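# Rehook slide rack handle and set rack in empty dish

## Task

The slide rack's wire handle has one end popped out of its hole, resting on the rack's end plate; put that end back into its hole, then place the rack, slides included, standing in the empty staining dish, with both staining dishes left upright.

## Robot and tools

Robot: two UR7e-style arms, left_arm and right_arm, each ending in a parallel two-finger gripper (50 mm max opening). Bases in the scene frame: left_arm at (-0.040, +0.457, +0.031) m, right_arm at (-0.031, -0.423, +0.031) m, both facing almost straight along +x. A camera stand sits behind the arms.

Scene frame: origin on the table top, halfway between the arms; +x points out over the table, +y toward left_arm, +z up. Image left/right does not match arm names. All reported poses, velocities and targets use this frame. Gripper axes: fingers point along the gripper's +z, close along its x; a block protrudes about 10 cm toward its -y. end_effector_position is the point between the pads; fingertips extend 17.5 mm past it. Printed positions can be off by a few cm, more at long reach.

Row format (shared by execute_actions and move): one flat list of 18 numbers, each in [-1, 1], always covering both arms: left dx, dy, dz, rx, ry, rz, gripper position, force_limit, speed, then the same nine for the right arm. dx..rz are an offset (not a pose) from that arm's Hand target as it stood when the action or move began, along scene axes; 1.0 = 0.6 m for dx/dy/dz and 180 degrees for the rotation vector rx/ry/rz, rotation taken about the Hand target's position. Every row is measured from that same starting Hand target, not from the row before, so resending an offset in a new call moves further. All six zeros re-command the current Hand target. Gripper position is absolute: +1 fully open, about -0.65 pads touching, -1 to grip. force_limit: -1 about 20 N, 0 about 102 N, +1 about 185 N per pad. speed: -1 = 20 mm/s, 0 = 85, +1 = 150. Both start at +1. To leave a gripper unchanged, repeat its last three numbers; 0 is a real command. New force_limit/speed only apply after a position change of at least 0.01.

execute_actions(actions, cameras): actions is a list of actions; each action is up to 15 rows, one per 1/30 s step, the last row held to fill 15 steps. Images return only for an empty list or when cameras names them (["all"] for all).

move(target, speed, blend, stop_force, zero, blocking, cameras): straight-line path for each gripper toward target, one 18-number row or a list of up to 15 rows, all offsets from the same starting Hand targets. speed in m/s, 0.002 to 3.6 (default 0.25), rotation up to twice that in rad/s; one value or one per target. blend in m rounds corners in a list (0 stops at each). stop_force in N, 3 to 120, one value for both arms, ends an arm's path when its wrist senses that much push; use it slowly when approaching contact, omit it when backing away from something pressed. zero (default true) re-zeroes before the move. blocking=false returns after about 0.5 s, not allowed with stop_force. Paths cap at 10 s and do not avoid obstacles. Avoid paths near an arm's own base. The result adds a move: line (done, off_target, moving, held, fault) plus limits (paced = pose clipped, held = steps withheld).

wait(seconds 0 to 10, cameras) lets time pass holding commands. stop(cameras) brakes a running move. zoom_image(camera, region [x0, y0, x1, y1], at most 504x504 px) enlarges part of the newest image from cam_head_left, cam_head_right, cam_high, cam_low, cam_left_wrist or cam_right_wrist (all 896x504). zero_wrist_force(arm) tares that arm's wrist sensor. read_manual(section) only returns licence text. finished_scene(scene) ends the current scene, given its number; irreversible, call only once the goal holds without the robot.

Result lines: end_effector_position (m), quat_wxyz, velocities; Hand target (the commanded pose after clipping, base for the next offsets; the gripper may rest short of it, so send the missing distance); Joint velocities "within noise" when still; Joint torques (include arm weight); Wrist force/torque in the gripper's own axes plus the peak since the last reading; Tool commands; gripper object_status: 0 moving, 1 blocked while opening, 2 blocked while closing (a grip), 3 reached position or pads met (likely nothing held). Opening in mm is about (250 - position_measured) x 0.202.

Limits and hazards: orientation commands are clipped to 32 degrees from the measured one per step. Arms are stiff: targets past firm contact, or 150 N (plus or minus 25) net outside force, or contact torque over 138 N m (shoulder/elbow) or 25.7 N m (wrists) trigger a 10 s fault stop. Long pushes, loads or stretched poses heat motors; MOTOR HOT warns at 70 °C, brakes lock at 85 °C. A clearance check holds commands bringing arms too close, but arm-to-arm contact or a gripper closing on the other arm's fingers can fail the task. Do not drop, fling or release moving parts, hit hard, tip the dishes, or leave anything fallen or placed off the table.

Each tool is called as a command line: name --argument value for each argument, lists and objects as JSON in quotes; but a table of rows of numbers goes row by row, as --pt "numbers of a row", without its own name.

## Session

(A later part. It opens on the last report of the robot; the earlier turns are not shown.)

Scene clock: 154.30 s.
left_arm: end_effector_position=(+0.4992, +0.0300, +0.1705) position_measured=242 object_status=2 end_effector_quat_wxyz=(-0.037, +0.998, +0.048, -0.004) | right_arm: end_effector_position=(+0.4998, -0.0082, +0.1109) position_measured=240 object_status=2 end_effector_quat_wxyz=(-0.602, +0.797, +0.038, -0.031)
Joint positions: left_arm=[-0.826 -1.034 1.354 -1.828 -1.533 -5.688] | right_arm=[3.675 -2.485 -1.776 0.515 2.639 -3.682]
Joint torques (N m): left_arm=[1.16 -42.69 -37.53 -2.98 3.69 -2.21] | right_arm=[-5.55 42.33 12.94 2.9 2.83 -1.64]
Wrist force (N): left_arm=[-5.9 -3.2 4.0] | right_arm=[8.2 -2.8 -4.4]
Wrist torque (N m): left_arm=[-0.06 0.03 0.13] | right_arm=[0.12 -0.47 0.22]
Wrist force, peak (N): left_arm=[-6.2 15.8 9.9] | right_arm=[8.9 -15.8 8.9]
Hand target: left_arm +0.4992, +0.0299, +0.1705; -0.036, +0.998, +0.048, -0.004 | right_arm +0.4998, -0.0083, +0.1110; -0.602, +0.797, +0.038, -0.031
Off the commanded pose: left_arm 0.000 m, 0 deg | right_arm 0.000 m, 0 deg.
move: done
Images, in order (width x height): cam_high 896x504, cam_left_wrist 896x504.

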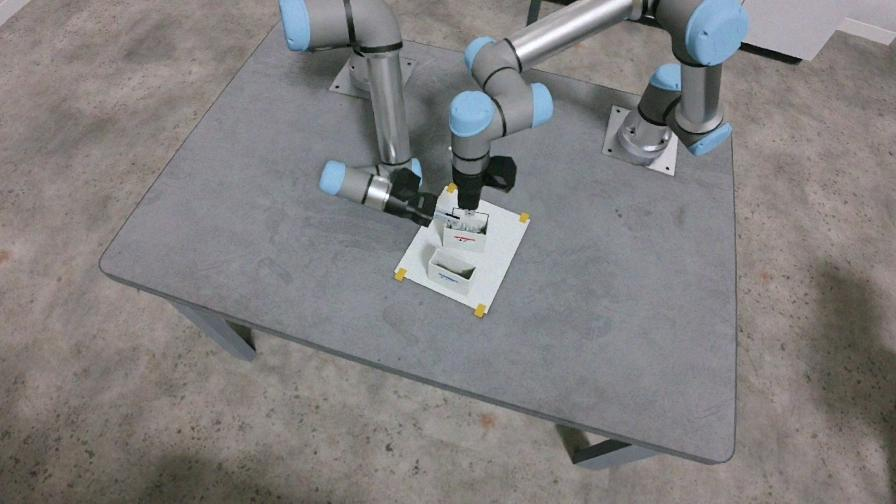

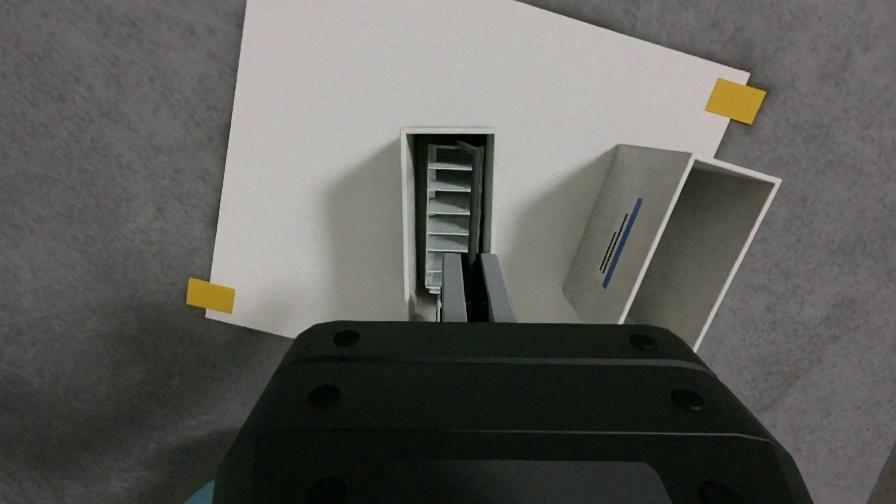

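zoom_image --camera "cam_high" --region '[442, 212, 472, 234]'

execute_actions --actions '[]'

zoom_image --camera "cam_right_wrist" --region '[410, 100, 560, 320]'

zoom_image --camera "cam_low" --region '[410, 190, 500, 270]'

zoom_image --camera "cam_head_right" --region '[420, 270, 490, 340]'

Scaled by 16.800 from the camera's 896x504 image, which has a finer 1280x720 frame.

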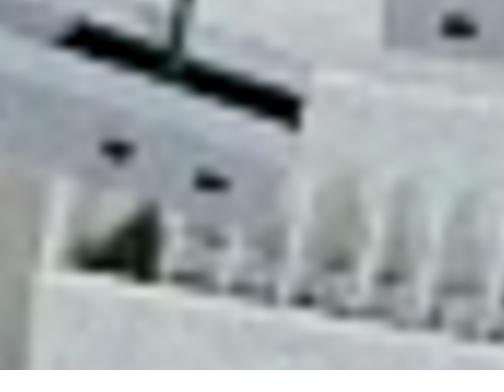

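Scene clock: 156.07 s.
left_arm: end_effector_position=(+0.4992, +0.0299, +0.1705) position_measured=242 object_status=2 end_effector_quat_wxyz=(-0.036, +0.998, +0.048, -0.004) | right_arm: end_effector_position=(+0.4998, -0.0083, +0.1110) position_measured=240 object_status=2 end_effector_quat_wxyz=(-0.602, +0.797, +0.038, -0.031)
Joint positions: left_arm=[-0.826 -1.034 1.354 -1.828 -1.533 -5.688] | right_arm=[3.675 -2.485 -1.776 0.515 2.639 -3.682]
Joint velocities: within noise
Joint torques (N m): left_arm=[-11.76 -41.08 -35.94 -6.81 3.24 -2.34] | right_arm=[-7.7 53.14 -0.61 -0.01 3.83 -1.46]
Wrist force (N): left_arm=[-5.3 -3.0 4.0] | right_arm=[8.3 -2.8 -4.1]
Wrist torque (N m): left_arm=[-0.03 -0.02 0.11] | right_arm=[0.12 -0.52 0.24]
Wrist force, peak (N): left_arm=[-6.4 -3.0 4.3] | right_arm=[8.9 -2.9 -4.4]
Hand target: left_arm +0.4992, +0.0299, +0.1705; -0.036, +0.998, +0.048, -0.004 | right_arm +0.4998, -0.0083, +0.1110; -0.602, +0.797, +0.038, -0.031
Tool commands: left_gripper/position=-1.0 left_gripper/force_limit=-0.9 left_gripper/speed=-0.6 right_gripper/position=-1.0 right_gripper/force_limit=-0.9 right_gripper/speed=-0.6
Off the commanded pose: left_arm 0.000 m, 0 deg | right_arm 0.000 m, 0 deg.

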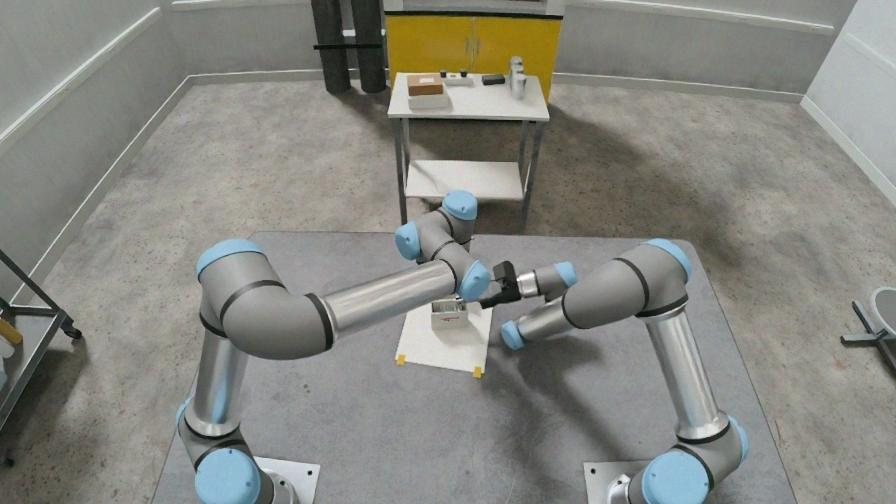

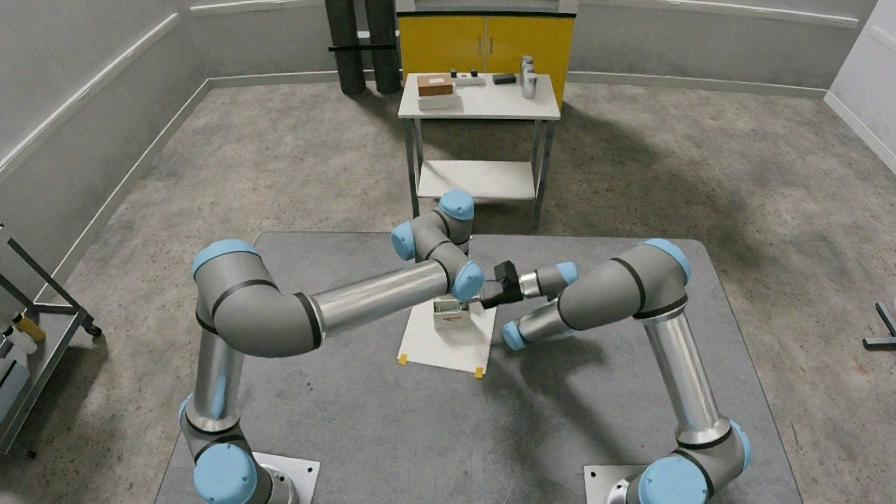

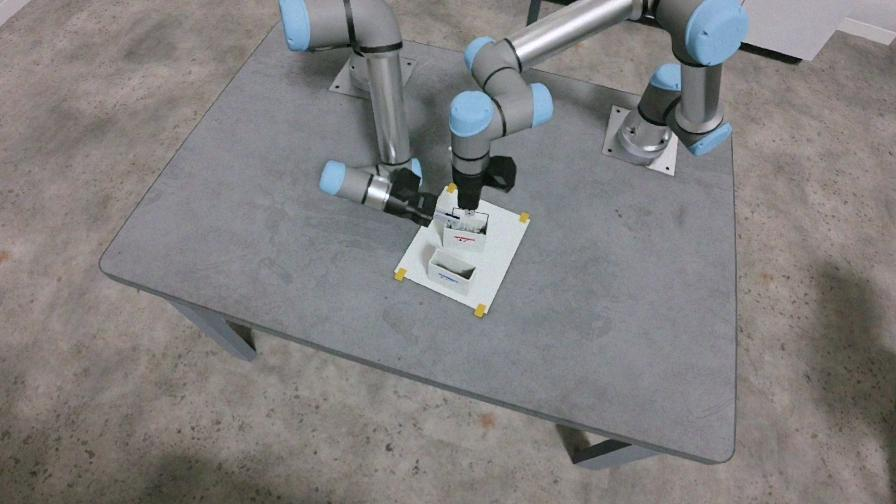

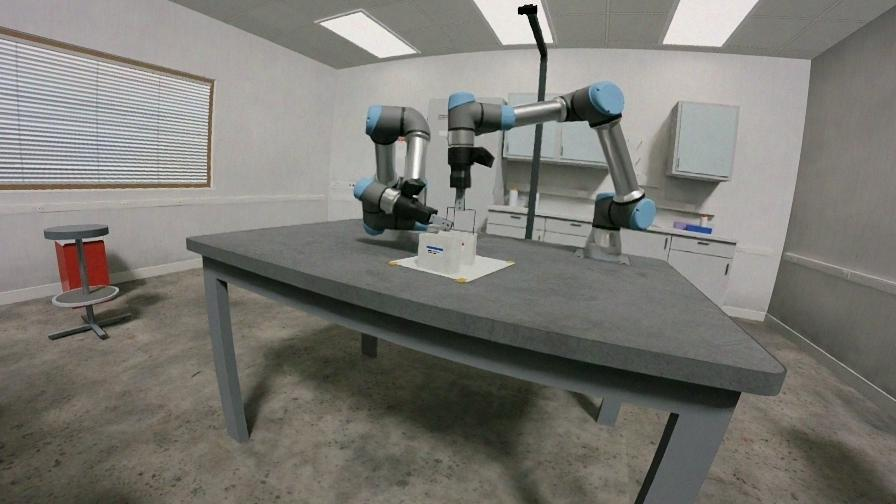

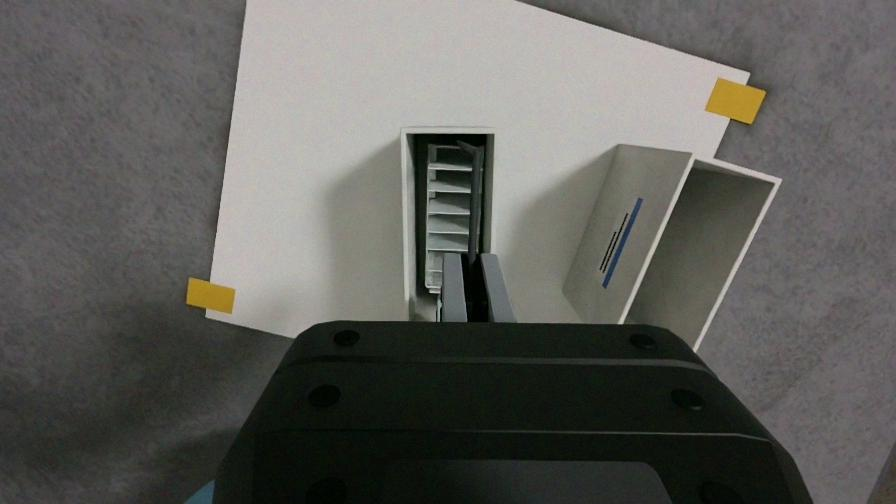

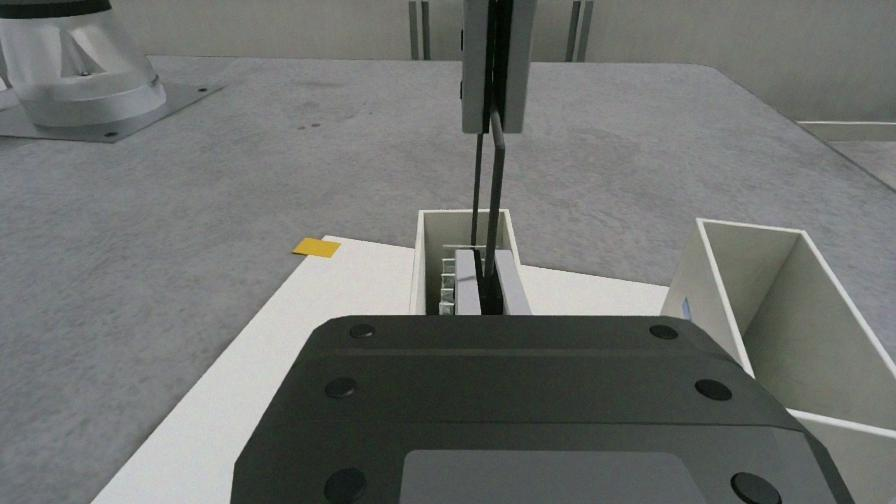

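Scaled by 2.291 from the camera's 896x504 image, which has a finer 1280x720 frame.

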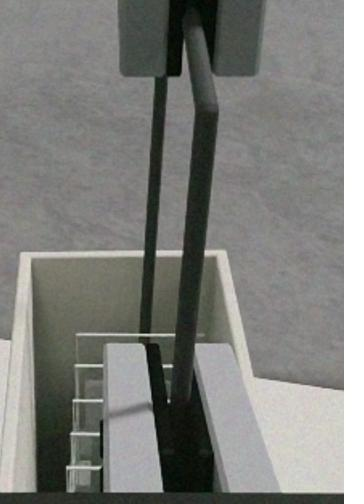

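Scaled by 5.600 from the camera's 896x504 image, which has a finer 1280x720 frame.

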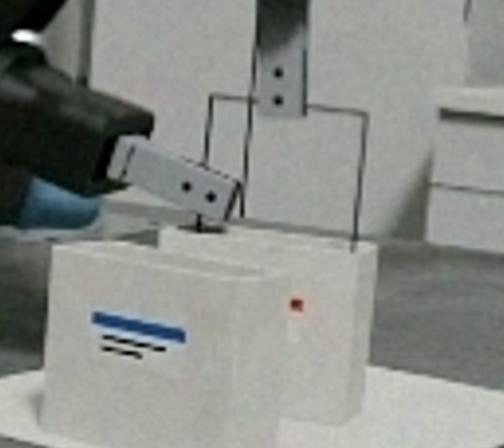

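Scaled by 7.200 from the camera's 896x504 image, which has a finer 1280x720 frame.

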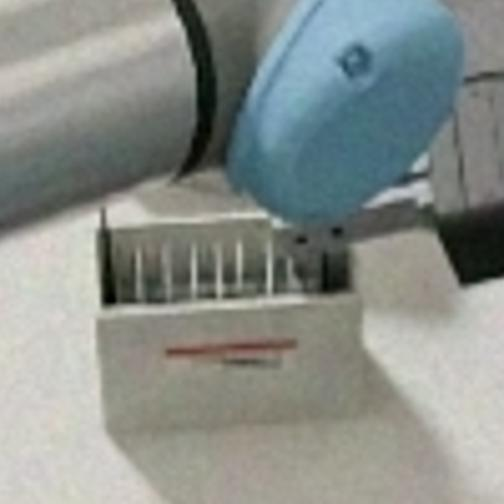

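move --target '[0,0,0.0133,0,0,0,-1,-0.9,-0.6,0,0,0.0133,0,0,0,-1,-0.9,-0.6]' --speed 0.02 --cameras '["cam_high","cam_head_right","cam_right_wrist"]'

zoom_image --camera "cam_high" --region '[438, 200, 498, 240]'

zoom_image --camera "cam_head_right" --region '[420, 270, 490, 340]'

Scene clock: 158.63 s.
left_arm: end_effector_position=(+0.4992, +0.0299, +0.1786) position_measured=242 object_status=2 end_effector_quat_wxyz=(-0.036, +0.998, +0.048, -0.004) | right_arm: end_effector_position=(+0.4998, -0.0083, +0.1191) position_measured=240 object_status=2 end_effector_quat_wxyz=(-0.602, +0.797, +0.038, -0.031)
Joint positions: left_arm=[-0.826 -1.04 1.342 -1.81 -1.533 -5.688] | right_arm=[3.675 -2.467 -1.781 0.502 2.639 -3.682]
Joint torques (N m): left_arm=[-11.52 -47.02 -22.1 -6.72 2.51 -2.33] | right_arm=[-8.86 35.68 5.65 3.39 2.82 -0.7]
Wrist force (N): left_arm=[-5.3 -3.2 4.9] | right_arm=[7.9 -2.6 -4.2]
Wrist torque (N m): left_arm=[-0.09 -0.02 0.12] | right_arm=[0.14 -0.45 0.25]
Wrist force, peak (N): left_arm=[-5.3 -3.2 4.9] | right_arm=[8.5 -2.0 -4.6]
Hand target: left_arm +0.4992, +0.0299, +0.1784; -0.036, +0.998, +0.048, -0.004 | right_arm +0.4998, -0.0083, +0.1190; -0.602, +0.797, +0.038, -0.031
Off the commanded pose: left_arm 0.000 m, 0 deg | right_arm 0.000 m, 0 deg.
move: done
Images, in order (width x height): cam_head_right 896x504, cam_high 896x504, cam_right_wrist 896x504.

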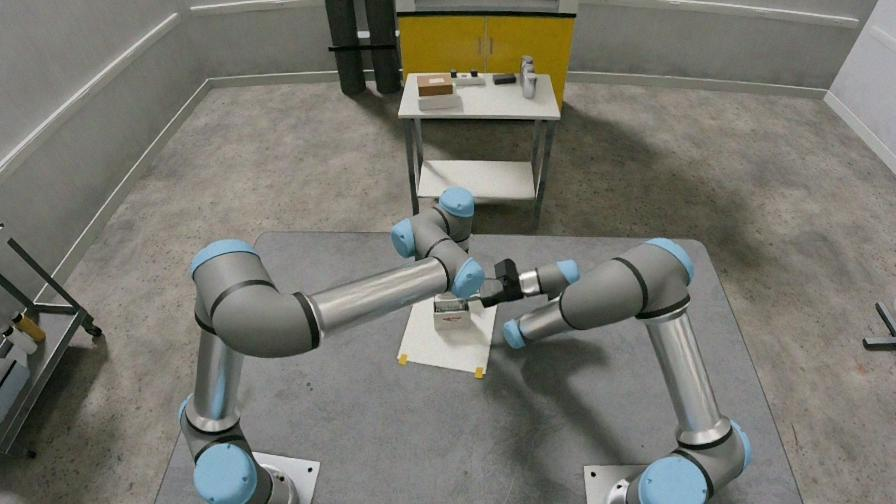

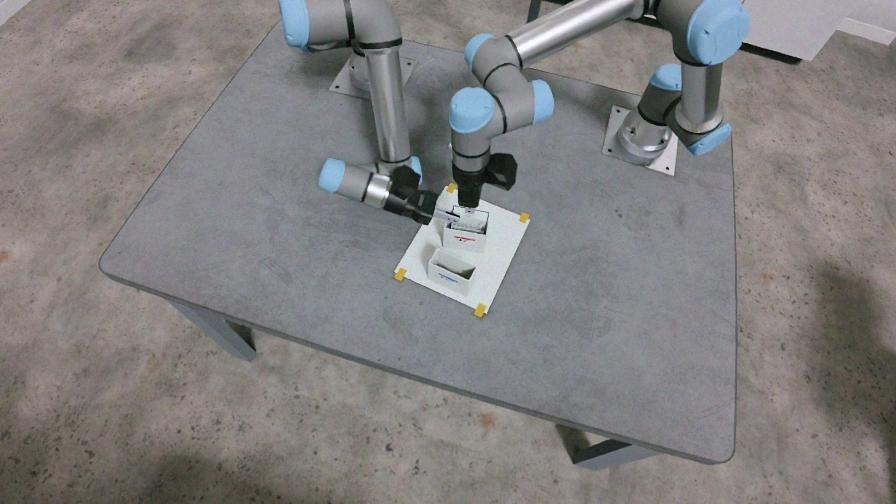

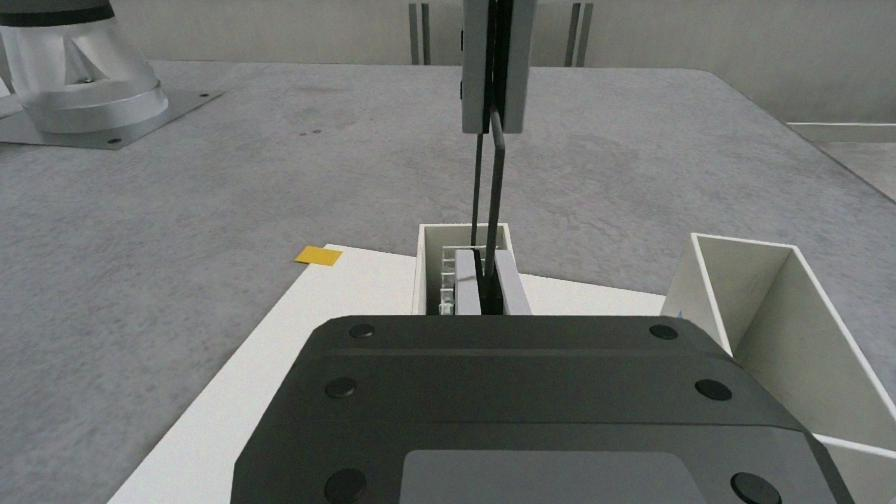

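Scaled by 8.400 from the camera's 896x504 image, which has a finer 1280x720 frame.

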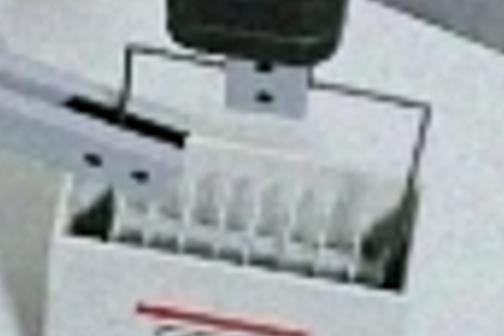

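Scaled by 7.200 from the camera's 896x504 image, which has a finer 1280x720 frame.

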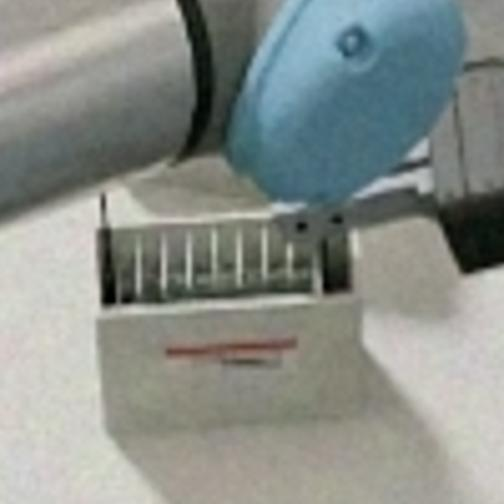

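move --target '[0,0,-0.0123,0,0,0,-1,-0.9,-0.6,0,0,-0.0123,0,0,0,-1,-0.9,-0.6]' --speed 0.03

move --pt "0 0 0 0 0 0 -1 -0.9 -0.6 0 0 0 0 0 0 -0.2 -0.9 -0.8" --pt "0 0 0 0 0 0 -1 -0.9 -0.6 0 -0.2 0.02 0 0 0 -0.2 -0.9 -0.8" --pt "0 0 0 0 0 0 -1 -0.9 -0.6 0 -0.3 0.12 0 0 0 -0.2 -0.9 -0.8" --speed '[0.1,0.15,0.15]' --cameras '["cam_high","cam_head_right","cam_right_wrist","cam_left_wrist"]'

zoom_image --camera "cam_high" --region '[438, 200, 498, 240]'

zoom_image --camera "cam_right_wrist" --region '[380, 60, 600, 300]'

Scene clock: 161.23 s.
left_arm: end_effector_position=(+0.4992, +0.0299, +0.1709) position_measured=242 object_status=2 end_effector_quat_wxyz=(-0.036, +0.998, +0.048, -0.004) | right_arm: end_effector_position=(+0.4998, -0.0083, +0.1115) position_measured=240 object_status=2 end_effector_quat_wxyz=(-0.602, +0.797, +0.038, -0.031)
Joint positions: left_arm=[-0.826 -1.034 1.354 -1.827 -1.533 -5.688] | right_arm=[3.675 -2.484 -1.776 0.515 2.639 -3.682]
Joint torques (N m): left_arm=[-8.19 -52.05 -33.36 -2.47 1.71 -2.32] | right_arm=[-7.91 53.85 17.04 1.21 1.87 -0.57]
Wrist force (N): left_arm=[-5.7 -3.4 3.9] | right_arm=[8.4 -2.3 -4.6]
Wrist torque (N m): left_arm=[-0.05 -0.01 0.13] | right_arm=[0.11 -0.47 0.29]
Wrist force, peak (N): left_arm=[-6.0 -2.6 5.7] | right_arm=[9.1 -3.5 -4.4]
Hand target: left_arm +0.4992, +0.0299, +0.1711; -0.036, +0.998, +0.048, -0.004 | right_arm +0.4998, -0.0083, +0.1116; -0.602, +0.797, +0.038, -0.031
Off the commanded pose: left_arm 0.000 m, 0 deg | right_arm 0.000 m, 0 deg.
move: done

Scene clock: 164.03 s.
left_arm: end_effector_position=(+0.4992, +0.0299, +0.1711) position_measured=242 object_status=2 end_effector_quat_wxyz=(-0.036, +0.998, +0.048, -0.004) | right_arm: end_effector_position=(+0.4998, -0.1883, +0.1836) position_measured=182 object_status=3 end_effector_quat_wxyz=(-0.602, +0.797, +0.038, -0.031)
Joint positions: left_arm=[-0.826 -1.035 1.353 -1.827 -1.533 -5.688] | right_arm=[3.37 -2.16 -1.984 -0.17 2.84 -4.294]
Joint torques (N m): left_arm=[-4.92 -55.83 -34.15 -0.67 0.94 -2.34] | right_arm=[9.03 45.59 23.8 0.98 -0.64 -1.08]
Wrist force (N): left_arm=[0.0 -0.5 0.9] | right_arm=[2.8 0.3 -0.6]
Wrist torque (N m): left_arm=[-0.11 0.01 -0.06] | right_arm=[-0.03 -0.45 -0.06]
Wrist force, peak (N): left_arm=[-3.3 -1.3 3.5] | right_arm=[6.3 -2.2 -2.8]
Hand target: left_arm +0.4992, +0.0299, +0.1711; -0.036, +0.998, +0.048, -0.004 | right_arm +0.4998, -0.1883, +0.1836; -0.602, +0.797, +0.038, -0.031
Off the commanded pose: left_arm 0.000 m, 0 deg | right_arm 0.000 m, 0 deg.
move: done
Images, in order (width x height): cam_head_right 896x504, cam_high 896x504, cam_left_wrist 896x504, cam_right_wrist 896x504.

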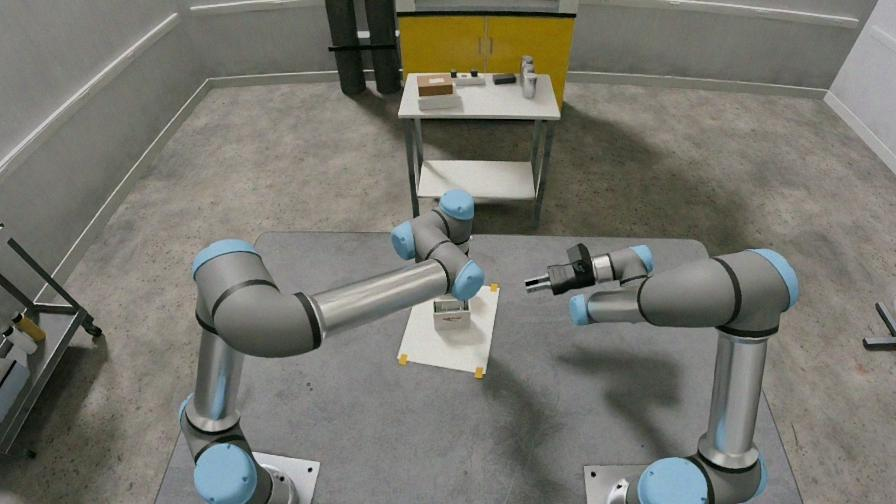

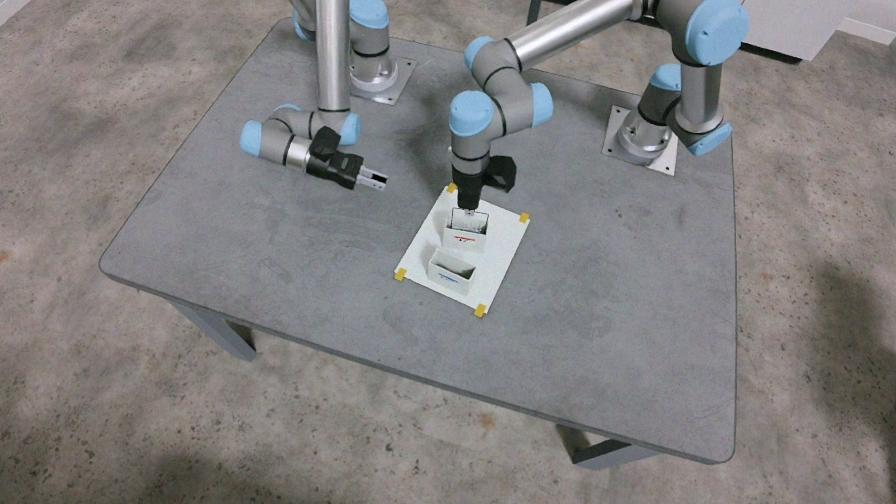

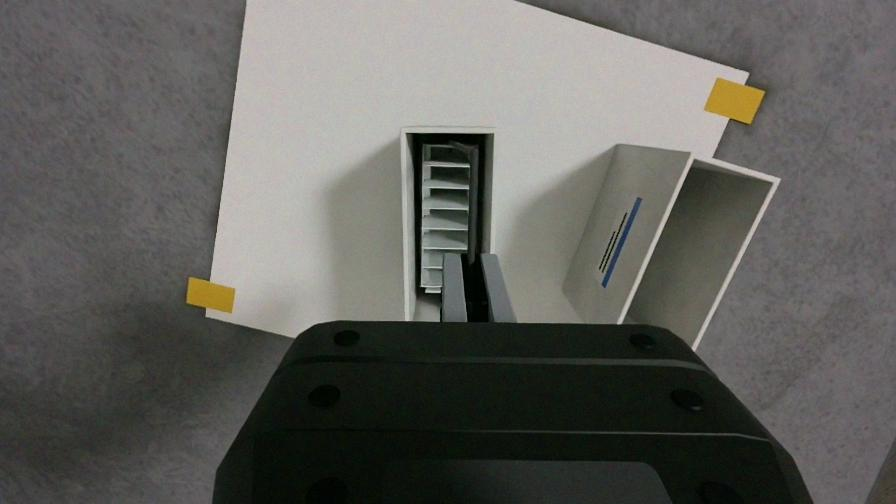

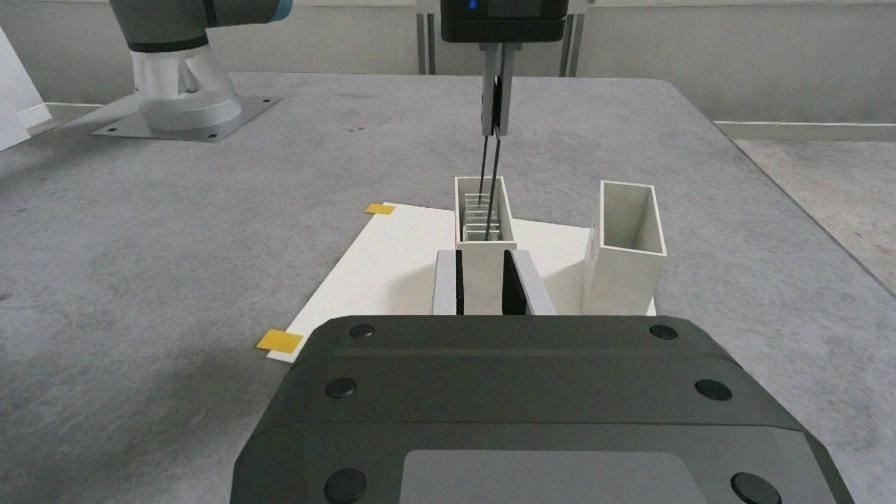

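Scaled by 8.400 from the camera's 896x504 image, which has a finer 1280x720 frame.

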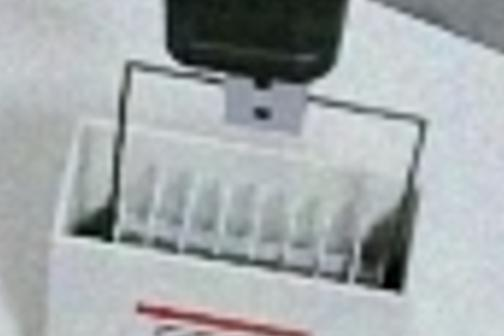

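Scaled by 2.100 from the camera's 896x504 image, which has a finer 1280x720 frame.

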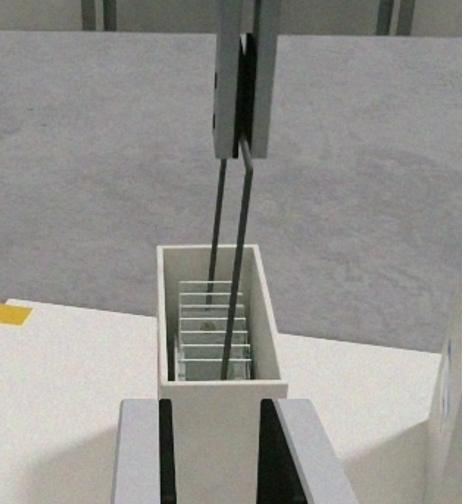

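zoom_image --camera "cam_right_wrist" --region '[440, 160, 690, 330]'

move --target '[0,0,0.19,0,0,0,-1,-0.9,-0.6,0,0,0,0,0,0,-0.2,-0.9,-0.8]' --speed 0.08 --cameras '["cam_left_wrist","cam_right_wrist"]'

zoom_image --camera "cam_right_wrist" --region '[380, 0, 700, 330]'

Scaled by 2.016 from the camera's 896x504 image, which has a finer 1280x720 frame.

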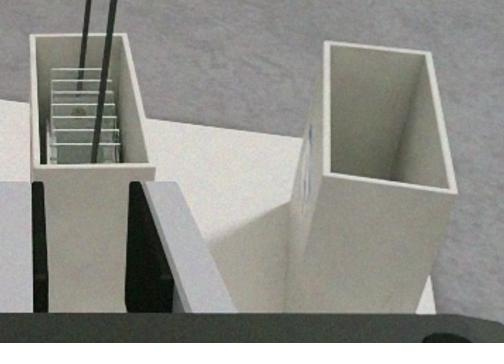

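Scene clock: 168.63 s.
left_arm: end_effector_position=(+0.4992, +0.0299, +0.2851) position_measured=242 object_status=2 end_effector_quat_wxyz=(-0.036, +0.998, +0.048, -0.003) | right_arm: end_effector_position=(+0.4998, -0.1883, +0.1836) position_measured=182 object_status=3 end_effector_quat_wxyz=(-0.602, +0.797, +0.038, -0.031)
Joint positions: left_arm=[-0.826 -1.087 1.137 -1.558 -1.533 -5.688] | right_arm=[3.37 -2.16 -1.984 -0.17 2.84 -4.295]
Joint torques (N m): left_arm=[-1.2 -38.69 -20.1 -4.15 1.95 -1.8] | right_arm=[11.47 33.78 6.67 4.78 -0.72 0.63]
Wrist force (N): left_arm=[0.0 -0.2 0.9] | right_arm=[3.1 0.4 -0.8]
Wrist torque (N m): left_arm=[-0.10 -0.01 -0.05] | right_arm=[-0.02 -0.49 -0.06]
Wrist force, peak (N): left_arm=[0.0 -0.1 2.7] | right_arm=[3.3 0.4 -0.8]
Hand target: left_arm +0.4992, +0.0299, +0.2851; -0.036, +0.998, +0.048, -0.004 | right_arm +0.4998, -0.1883, +0.1836; -0.602, +0.797, +0.038, -0.031
Off the commanded pose: left_arm 0.000 m, 0 deg | right_arm 0.000 m, 0 deg.
move: done
Images, in order (width x height): cam_left_wrist 896x504, cam_right_wrist 896x504.

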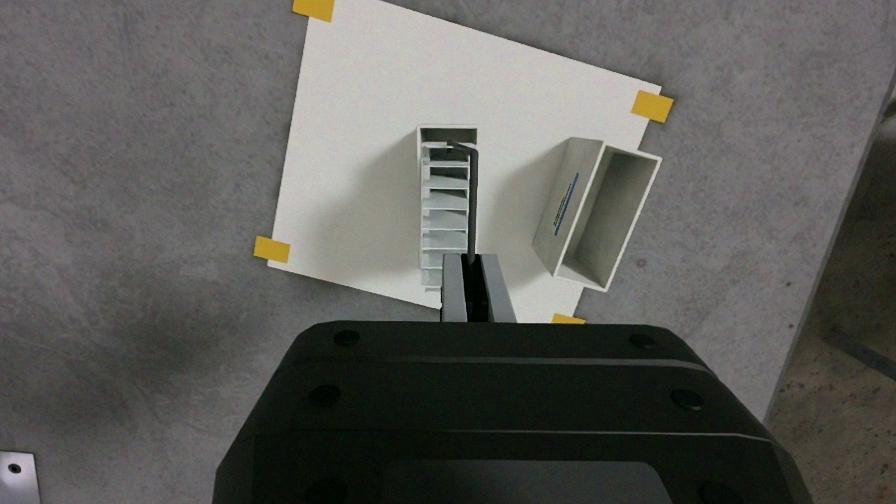

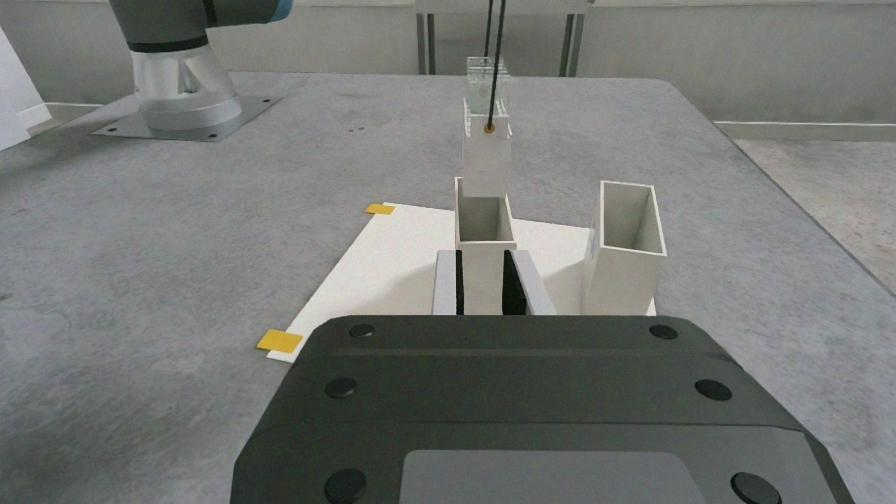

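Scaled by 1.527 from the camera's 896x504 image, which has a finer 1280x720 frame.

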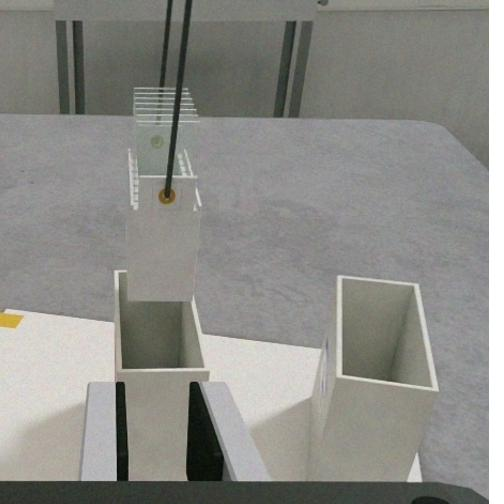

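move --target '[0.1913,-0.0095,0,0,0,-0.0828,-1,-0.9,-0.6,0,0,0,0,0,0,-0.2,-0.9,-0.8]' --speed 0.08 --cameras '["cam_left_wrist","cam_right_wrist","cam_high"]'

zoom_image --camera "cam_right_wrist" --region '[540, 40, 720, 280]'

zoom_image --camera "cam_left_wrist" --region '[380, 90, 560, 330]'

Scene clock: 175.43 s.
left_arm: end_effector_position=(+0.6140, +0.0243, +0.2850) position_measured=242 object_status=2 end_effector_quat_wxyz=(-0.037, +0.996, -0.082, +0.001) | right_arm: end_effector_position=(+0.4998, -0.1883, +0.1836) position_measured=182 object_status=3 end_effector_quat_wxyz=(-0.602, +0.797, +0.038, -0.031)
Joint positions: left_arm=[-0.721 -0.811 0.692 -1.407 -1.513 -5.324] | right_arm=[3.37 -2.16 -1.984 -0.17 2.84 -4.295]
Joint torques (N m): left_arm=[-14.01 -56.89 -26.83 -5.1 -2.79 -0.75] | right_arm=[11.94 30.1 5.34 4.95 -0.74 0.61]
Wrist force (N): left_arm=[0.0 -0.7 0.9] | right_arm=[2.7 0.2 -0.9]
Wrist torque (N m): left_arm=[-0.18 -0.04 0.06] | right_arm=[-0.05 -0.44 -0.05]
Wrist force, peak (N): left_arm=[1.3 -1.3 1.4] | right_arm=[3.2 -0.2 -1.1]
Hand target: left_arm +0.6139, +0.0242, +0.2851; -0.037, +0.996, -0.082, +0.001 | right_arm +0.4998, -0.1883, +0.1836; -0.602, +0.797, +0.038, -0.031
Off the commanded pose: left_arm 0.000 m, 0 deg | right_arm 0.000 m, 0 deg.
move: done
Images, in order (width x height): cam_high 896x504, cam_left_wrist 896x504, cam_right_wrist 896x504.

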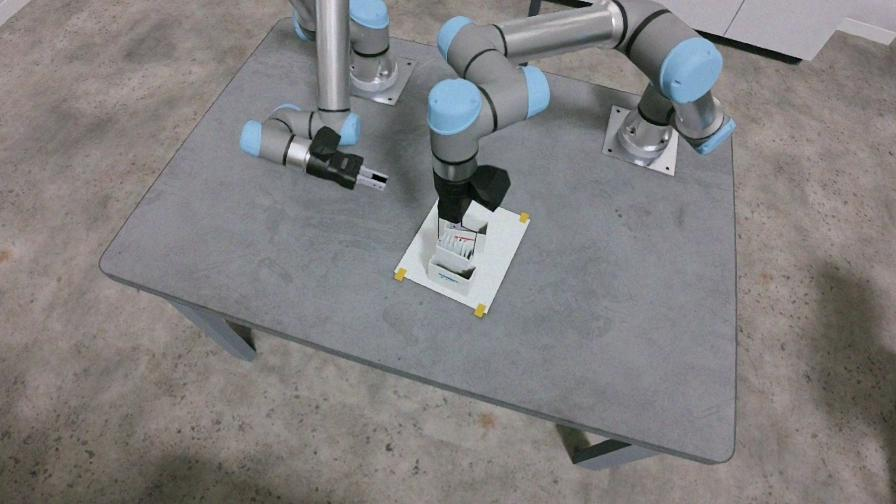

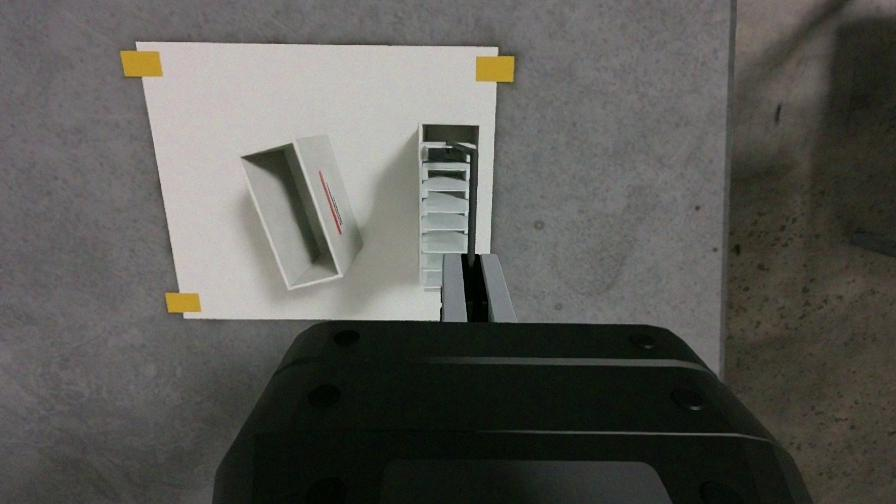

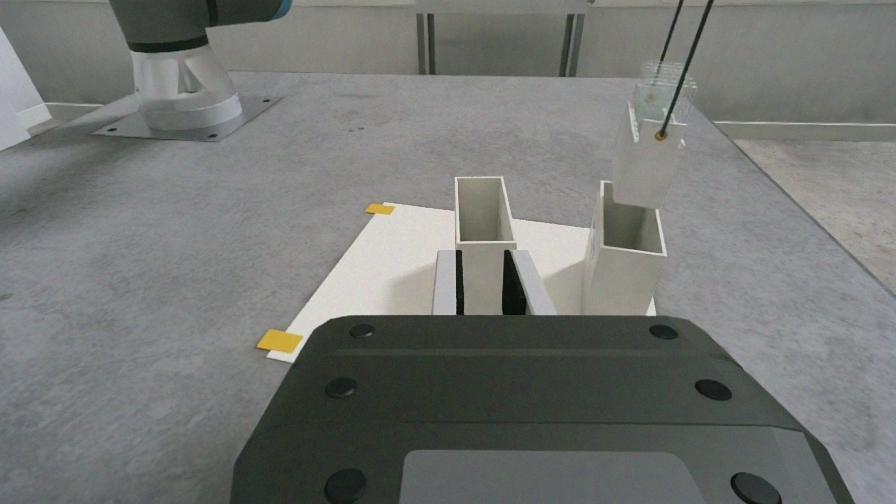

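Scaled by 2.100 from the camera's 896x504 image, which has a finer 1280x720 frame.

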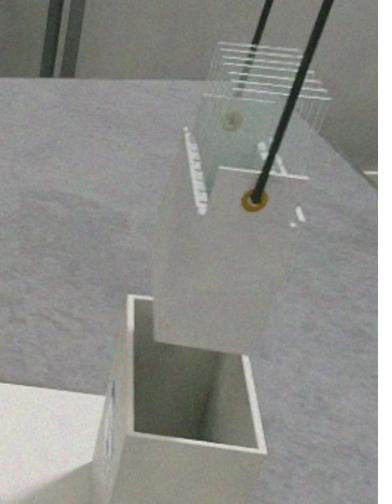

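Scaled by 2.100 from the camera's 896x504 image, which has a finer 1280x720 frame.

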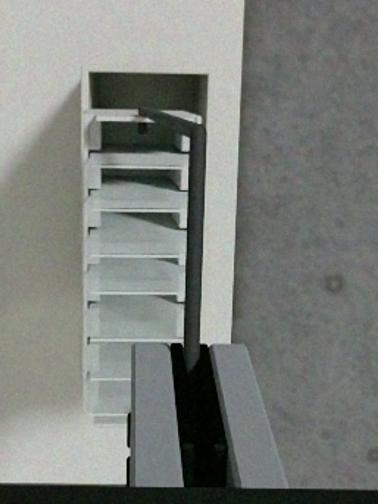

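move --target '[0.0035,-0.0025,-0.03,0,0,0,-1,-0.9,-0.6,0,0,0,0,0,0,-0.2,-0.9,-0.8]' --speed 0.05 --cameras '["cam_right_wrist","cam_high"]'

zoom_image --camera "cam_right_wrist" --region '[540, 40, 720, 280]'

zoom_image --camera "cam_high" --region '[410, 210, 510, 300]'

Scene clock: 182.87 s.
left_arm: end_effector_position=(+0.6161, +0.0226, +0.2668) position_measured=242 object_status=2 end_effector_quat_wxyz=(-0.037, +0.996, -0.082, +0.001) end_effector_velocity=(-0.001, +0.001, +0.002) end_effector_angular_velocity=(+0.003, +0.002, +0.001) | right_arm: end_effector_position=(+0.4998, -0.1883, +0.1836) position_measured=182 object_status=3 end_effector_quat_wxyz=(-0.602, +0.797, +0.038, -0.031)
Joint positions: left_arm=[-0.721 -0.808 0.733 -1.451 -1.513 -5.323] | right_arm=[3.37 -2.16 -1.984 -0.17 2.84 -4.295]
Joint velocities: left_arm=[0 0 -0.005 0.008 0.001 -0.001] | right_arm=[within noise]
Joint torques (N m): left_arm=[11.93 -62.51 -35.86 -0.55 -2.01 2.53] | right_arm=[12.44 30.27 6.08 5.01 -0.57 0.71]
Wrist force (N): left_arm=[0.4 -0.6 1.1] | right_arm=[3.0 0.0 -0.9]
Wrist torque (N m): left_arm=[-0.17 -0.09 -0.01] | right_arm=[-0.08 -0.48 -0.06]
Wrist force, peak (N): left_arm=[0.2 -0.5 2.0] | right_arm=[3.5 0.1 -1.0]
Hand target: left_arm +0.6160, +0.0227, +0.2671; -0.037, +0.996, -0.082, +0.001 | right_arm +0.4998, -0.1883, +0.1836; -0.602, +0.797, +0.038, -0.031
Off the commanded pose: left_arm 0.000 m, 0 deg | right_arm 0.000 m, 0 deg.
move: done
Images, in order (width x height): cam_high 896x504, cam_right_wrist 896x504.

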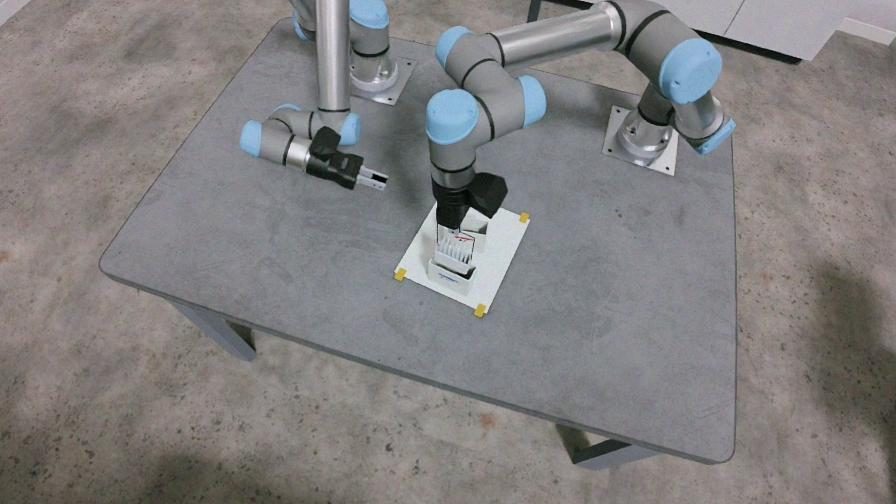

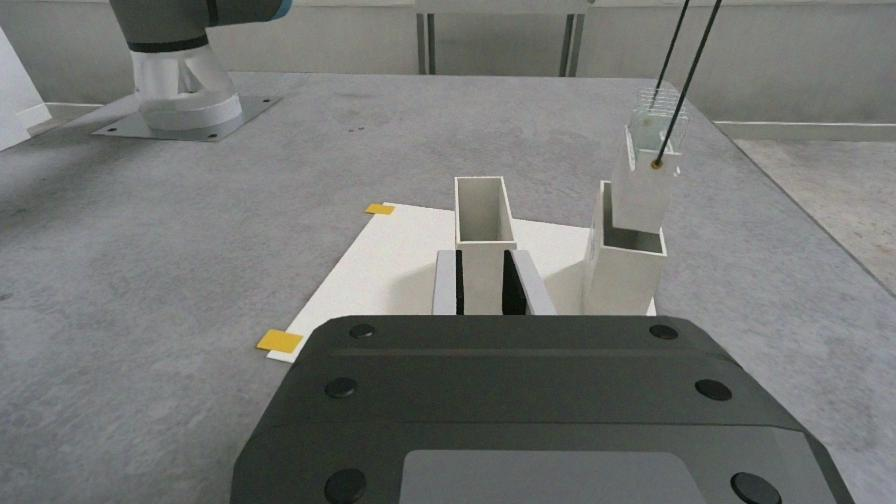

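Scaled by 2.100 from the camera's 896x504 image, which has a finer 1280x720 frame.

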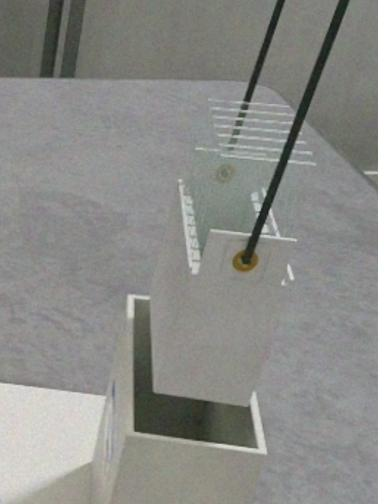

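Scaled by 5.040 from the camera's 896x504 image, which has a finer 1280x720 frame.

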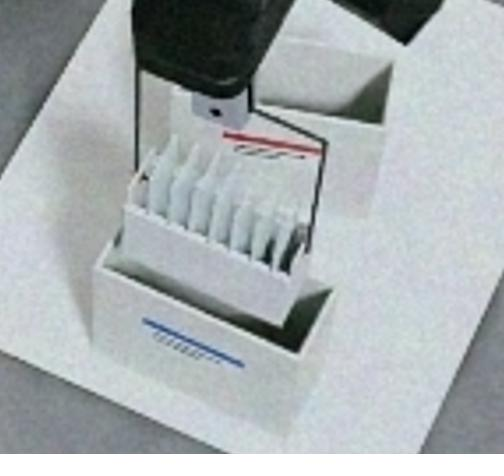

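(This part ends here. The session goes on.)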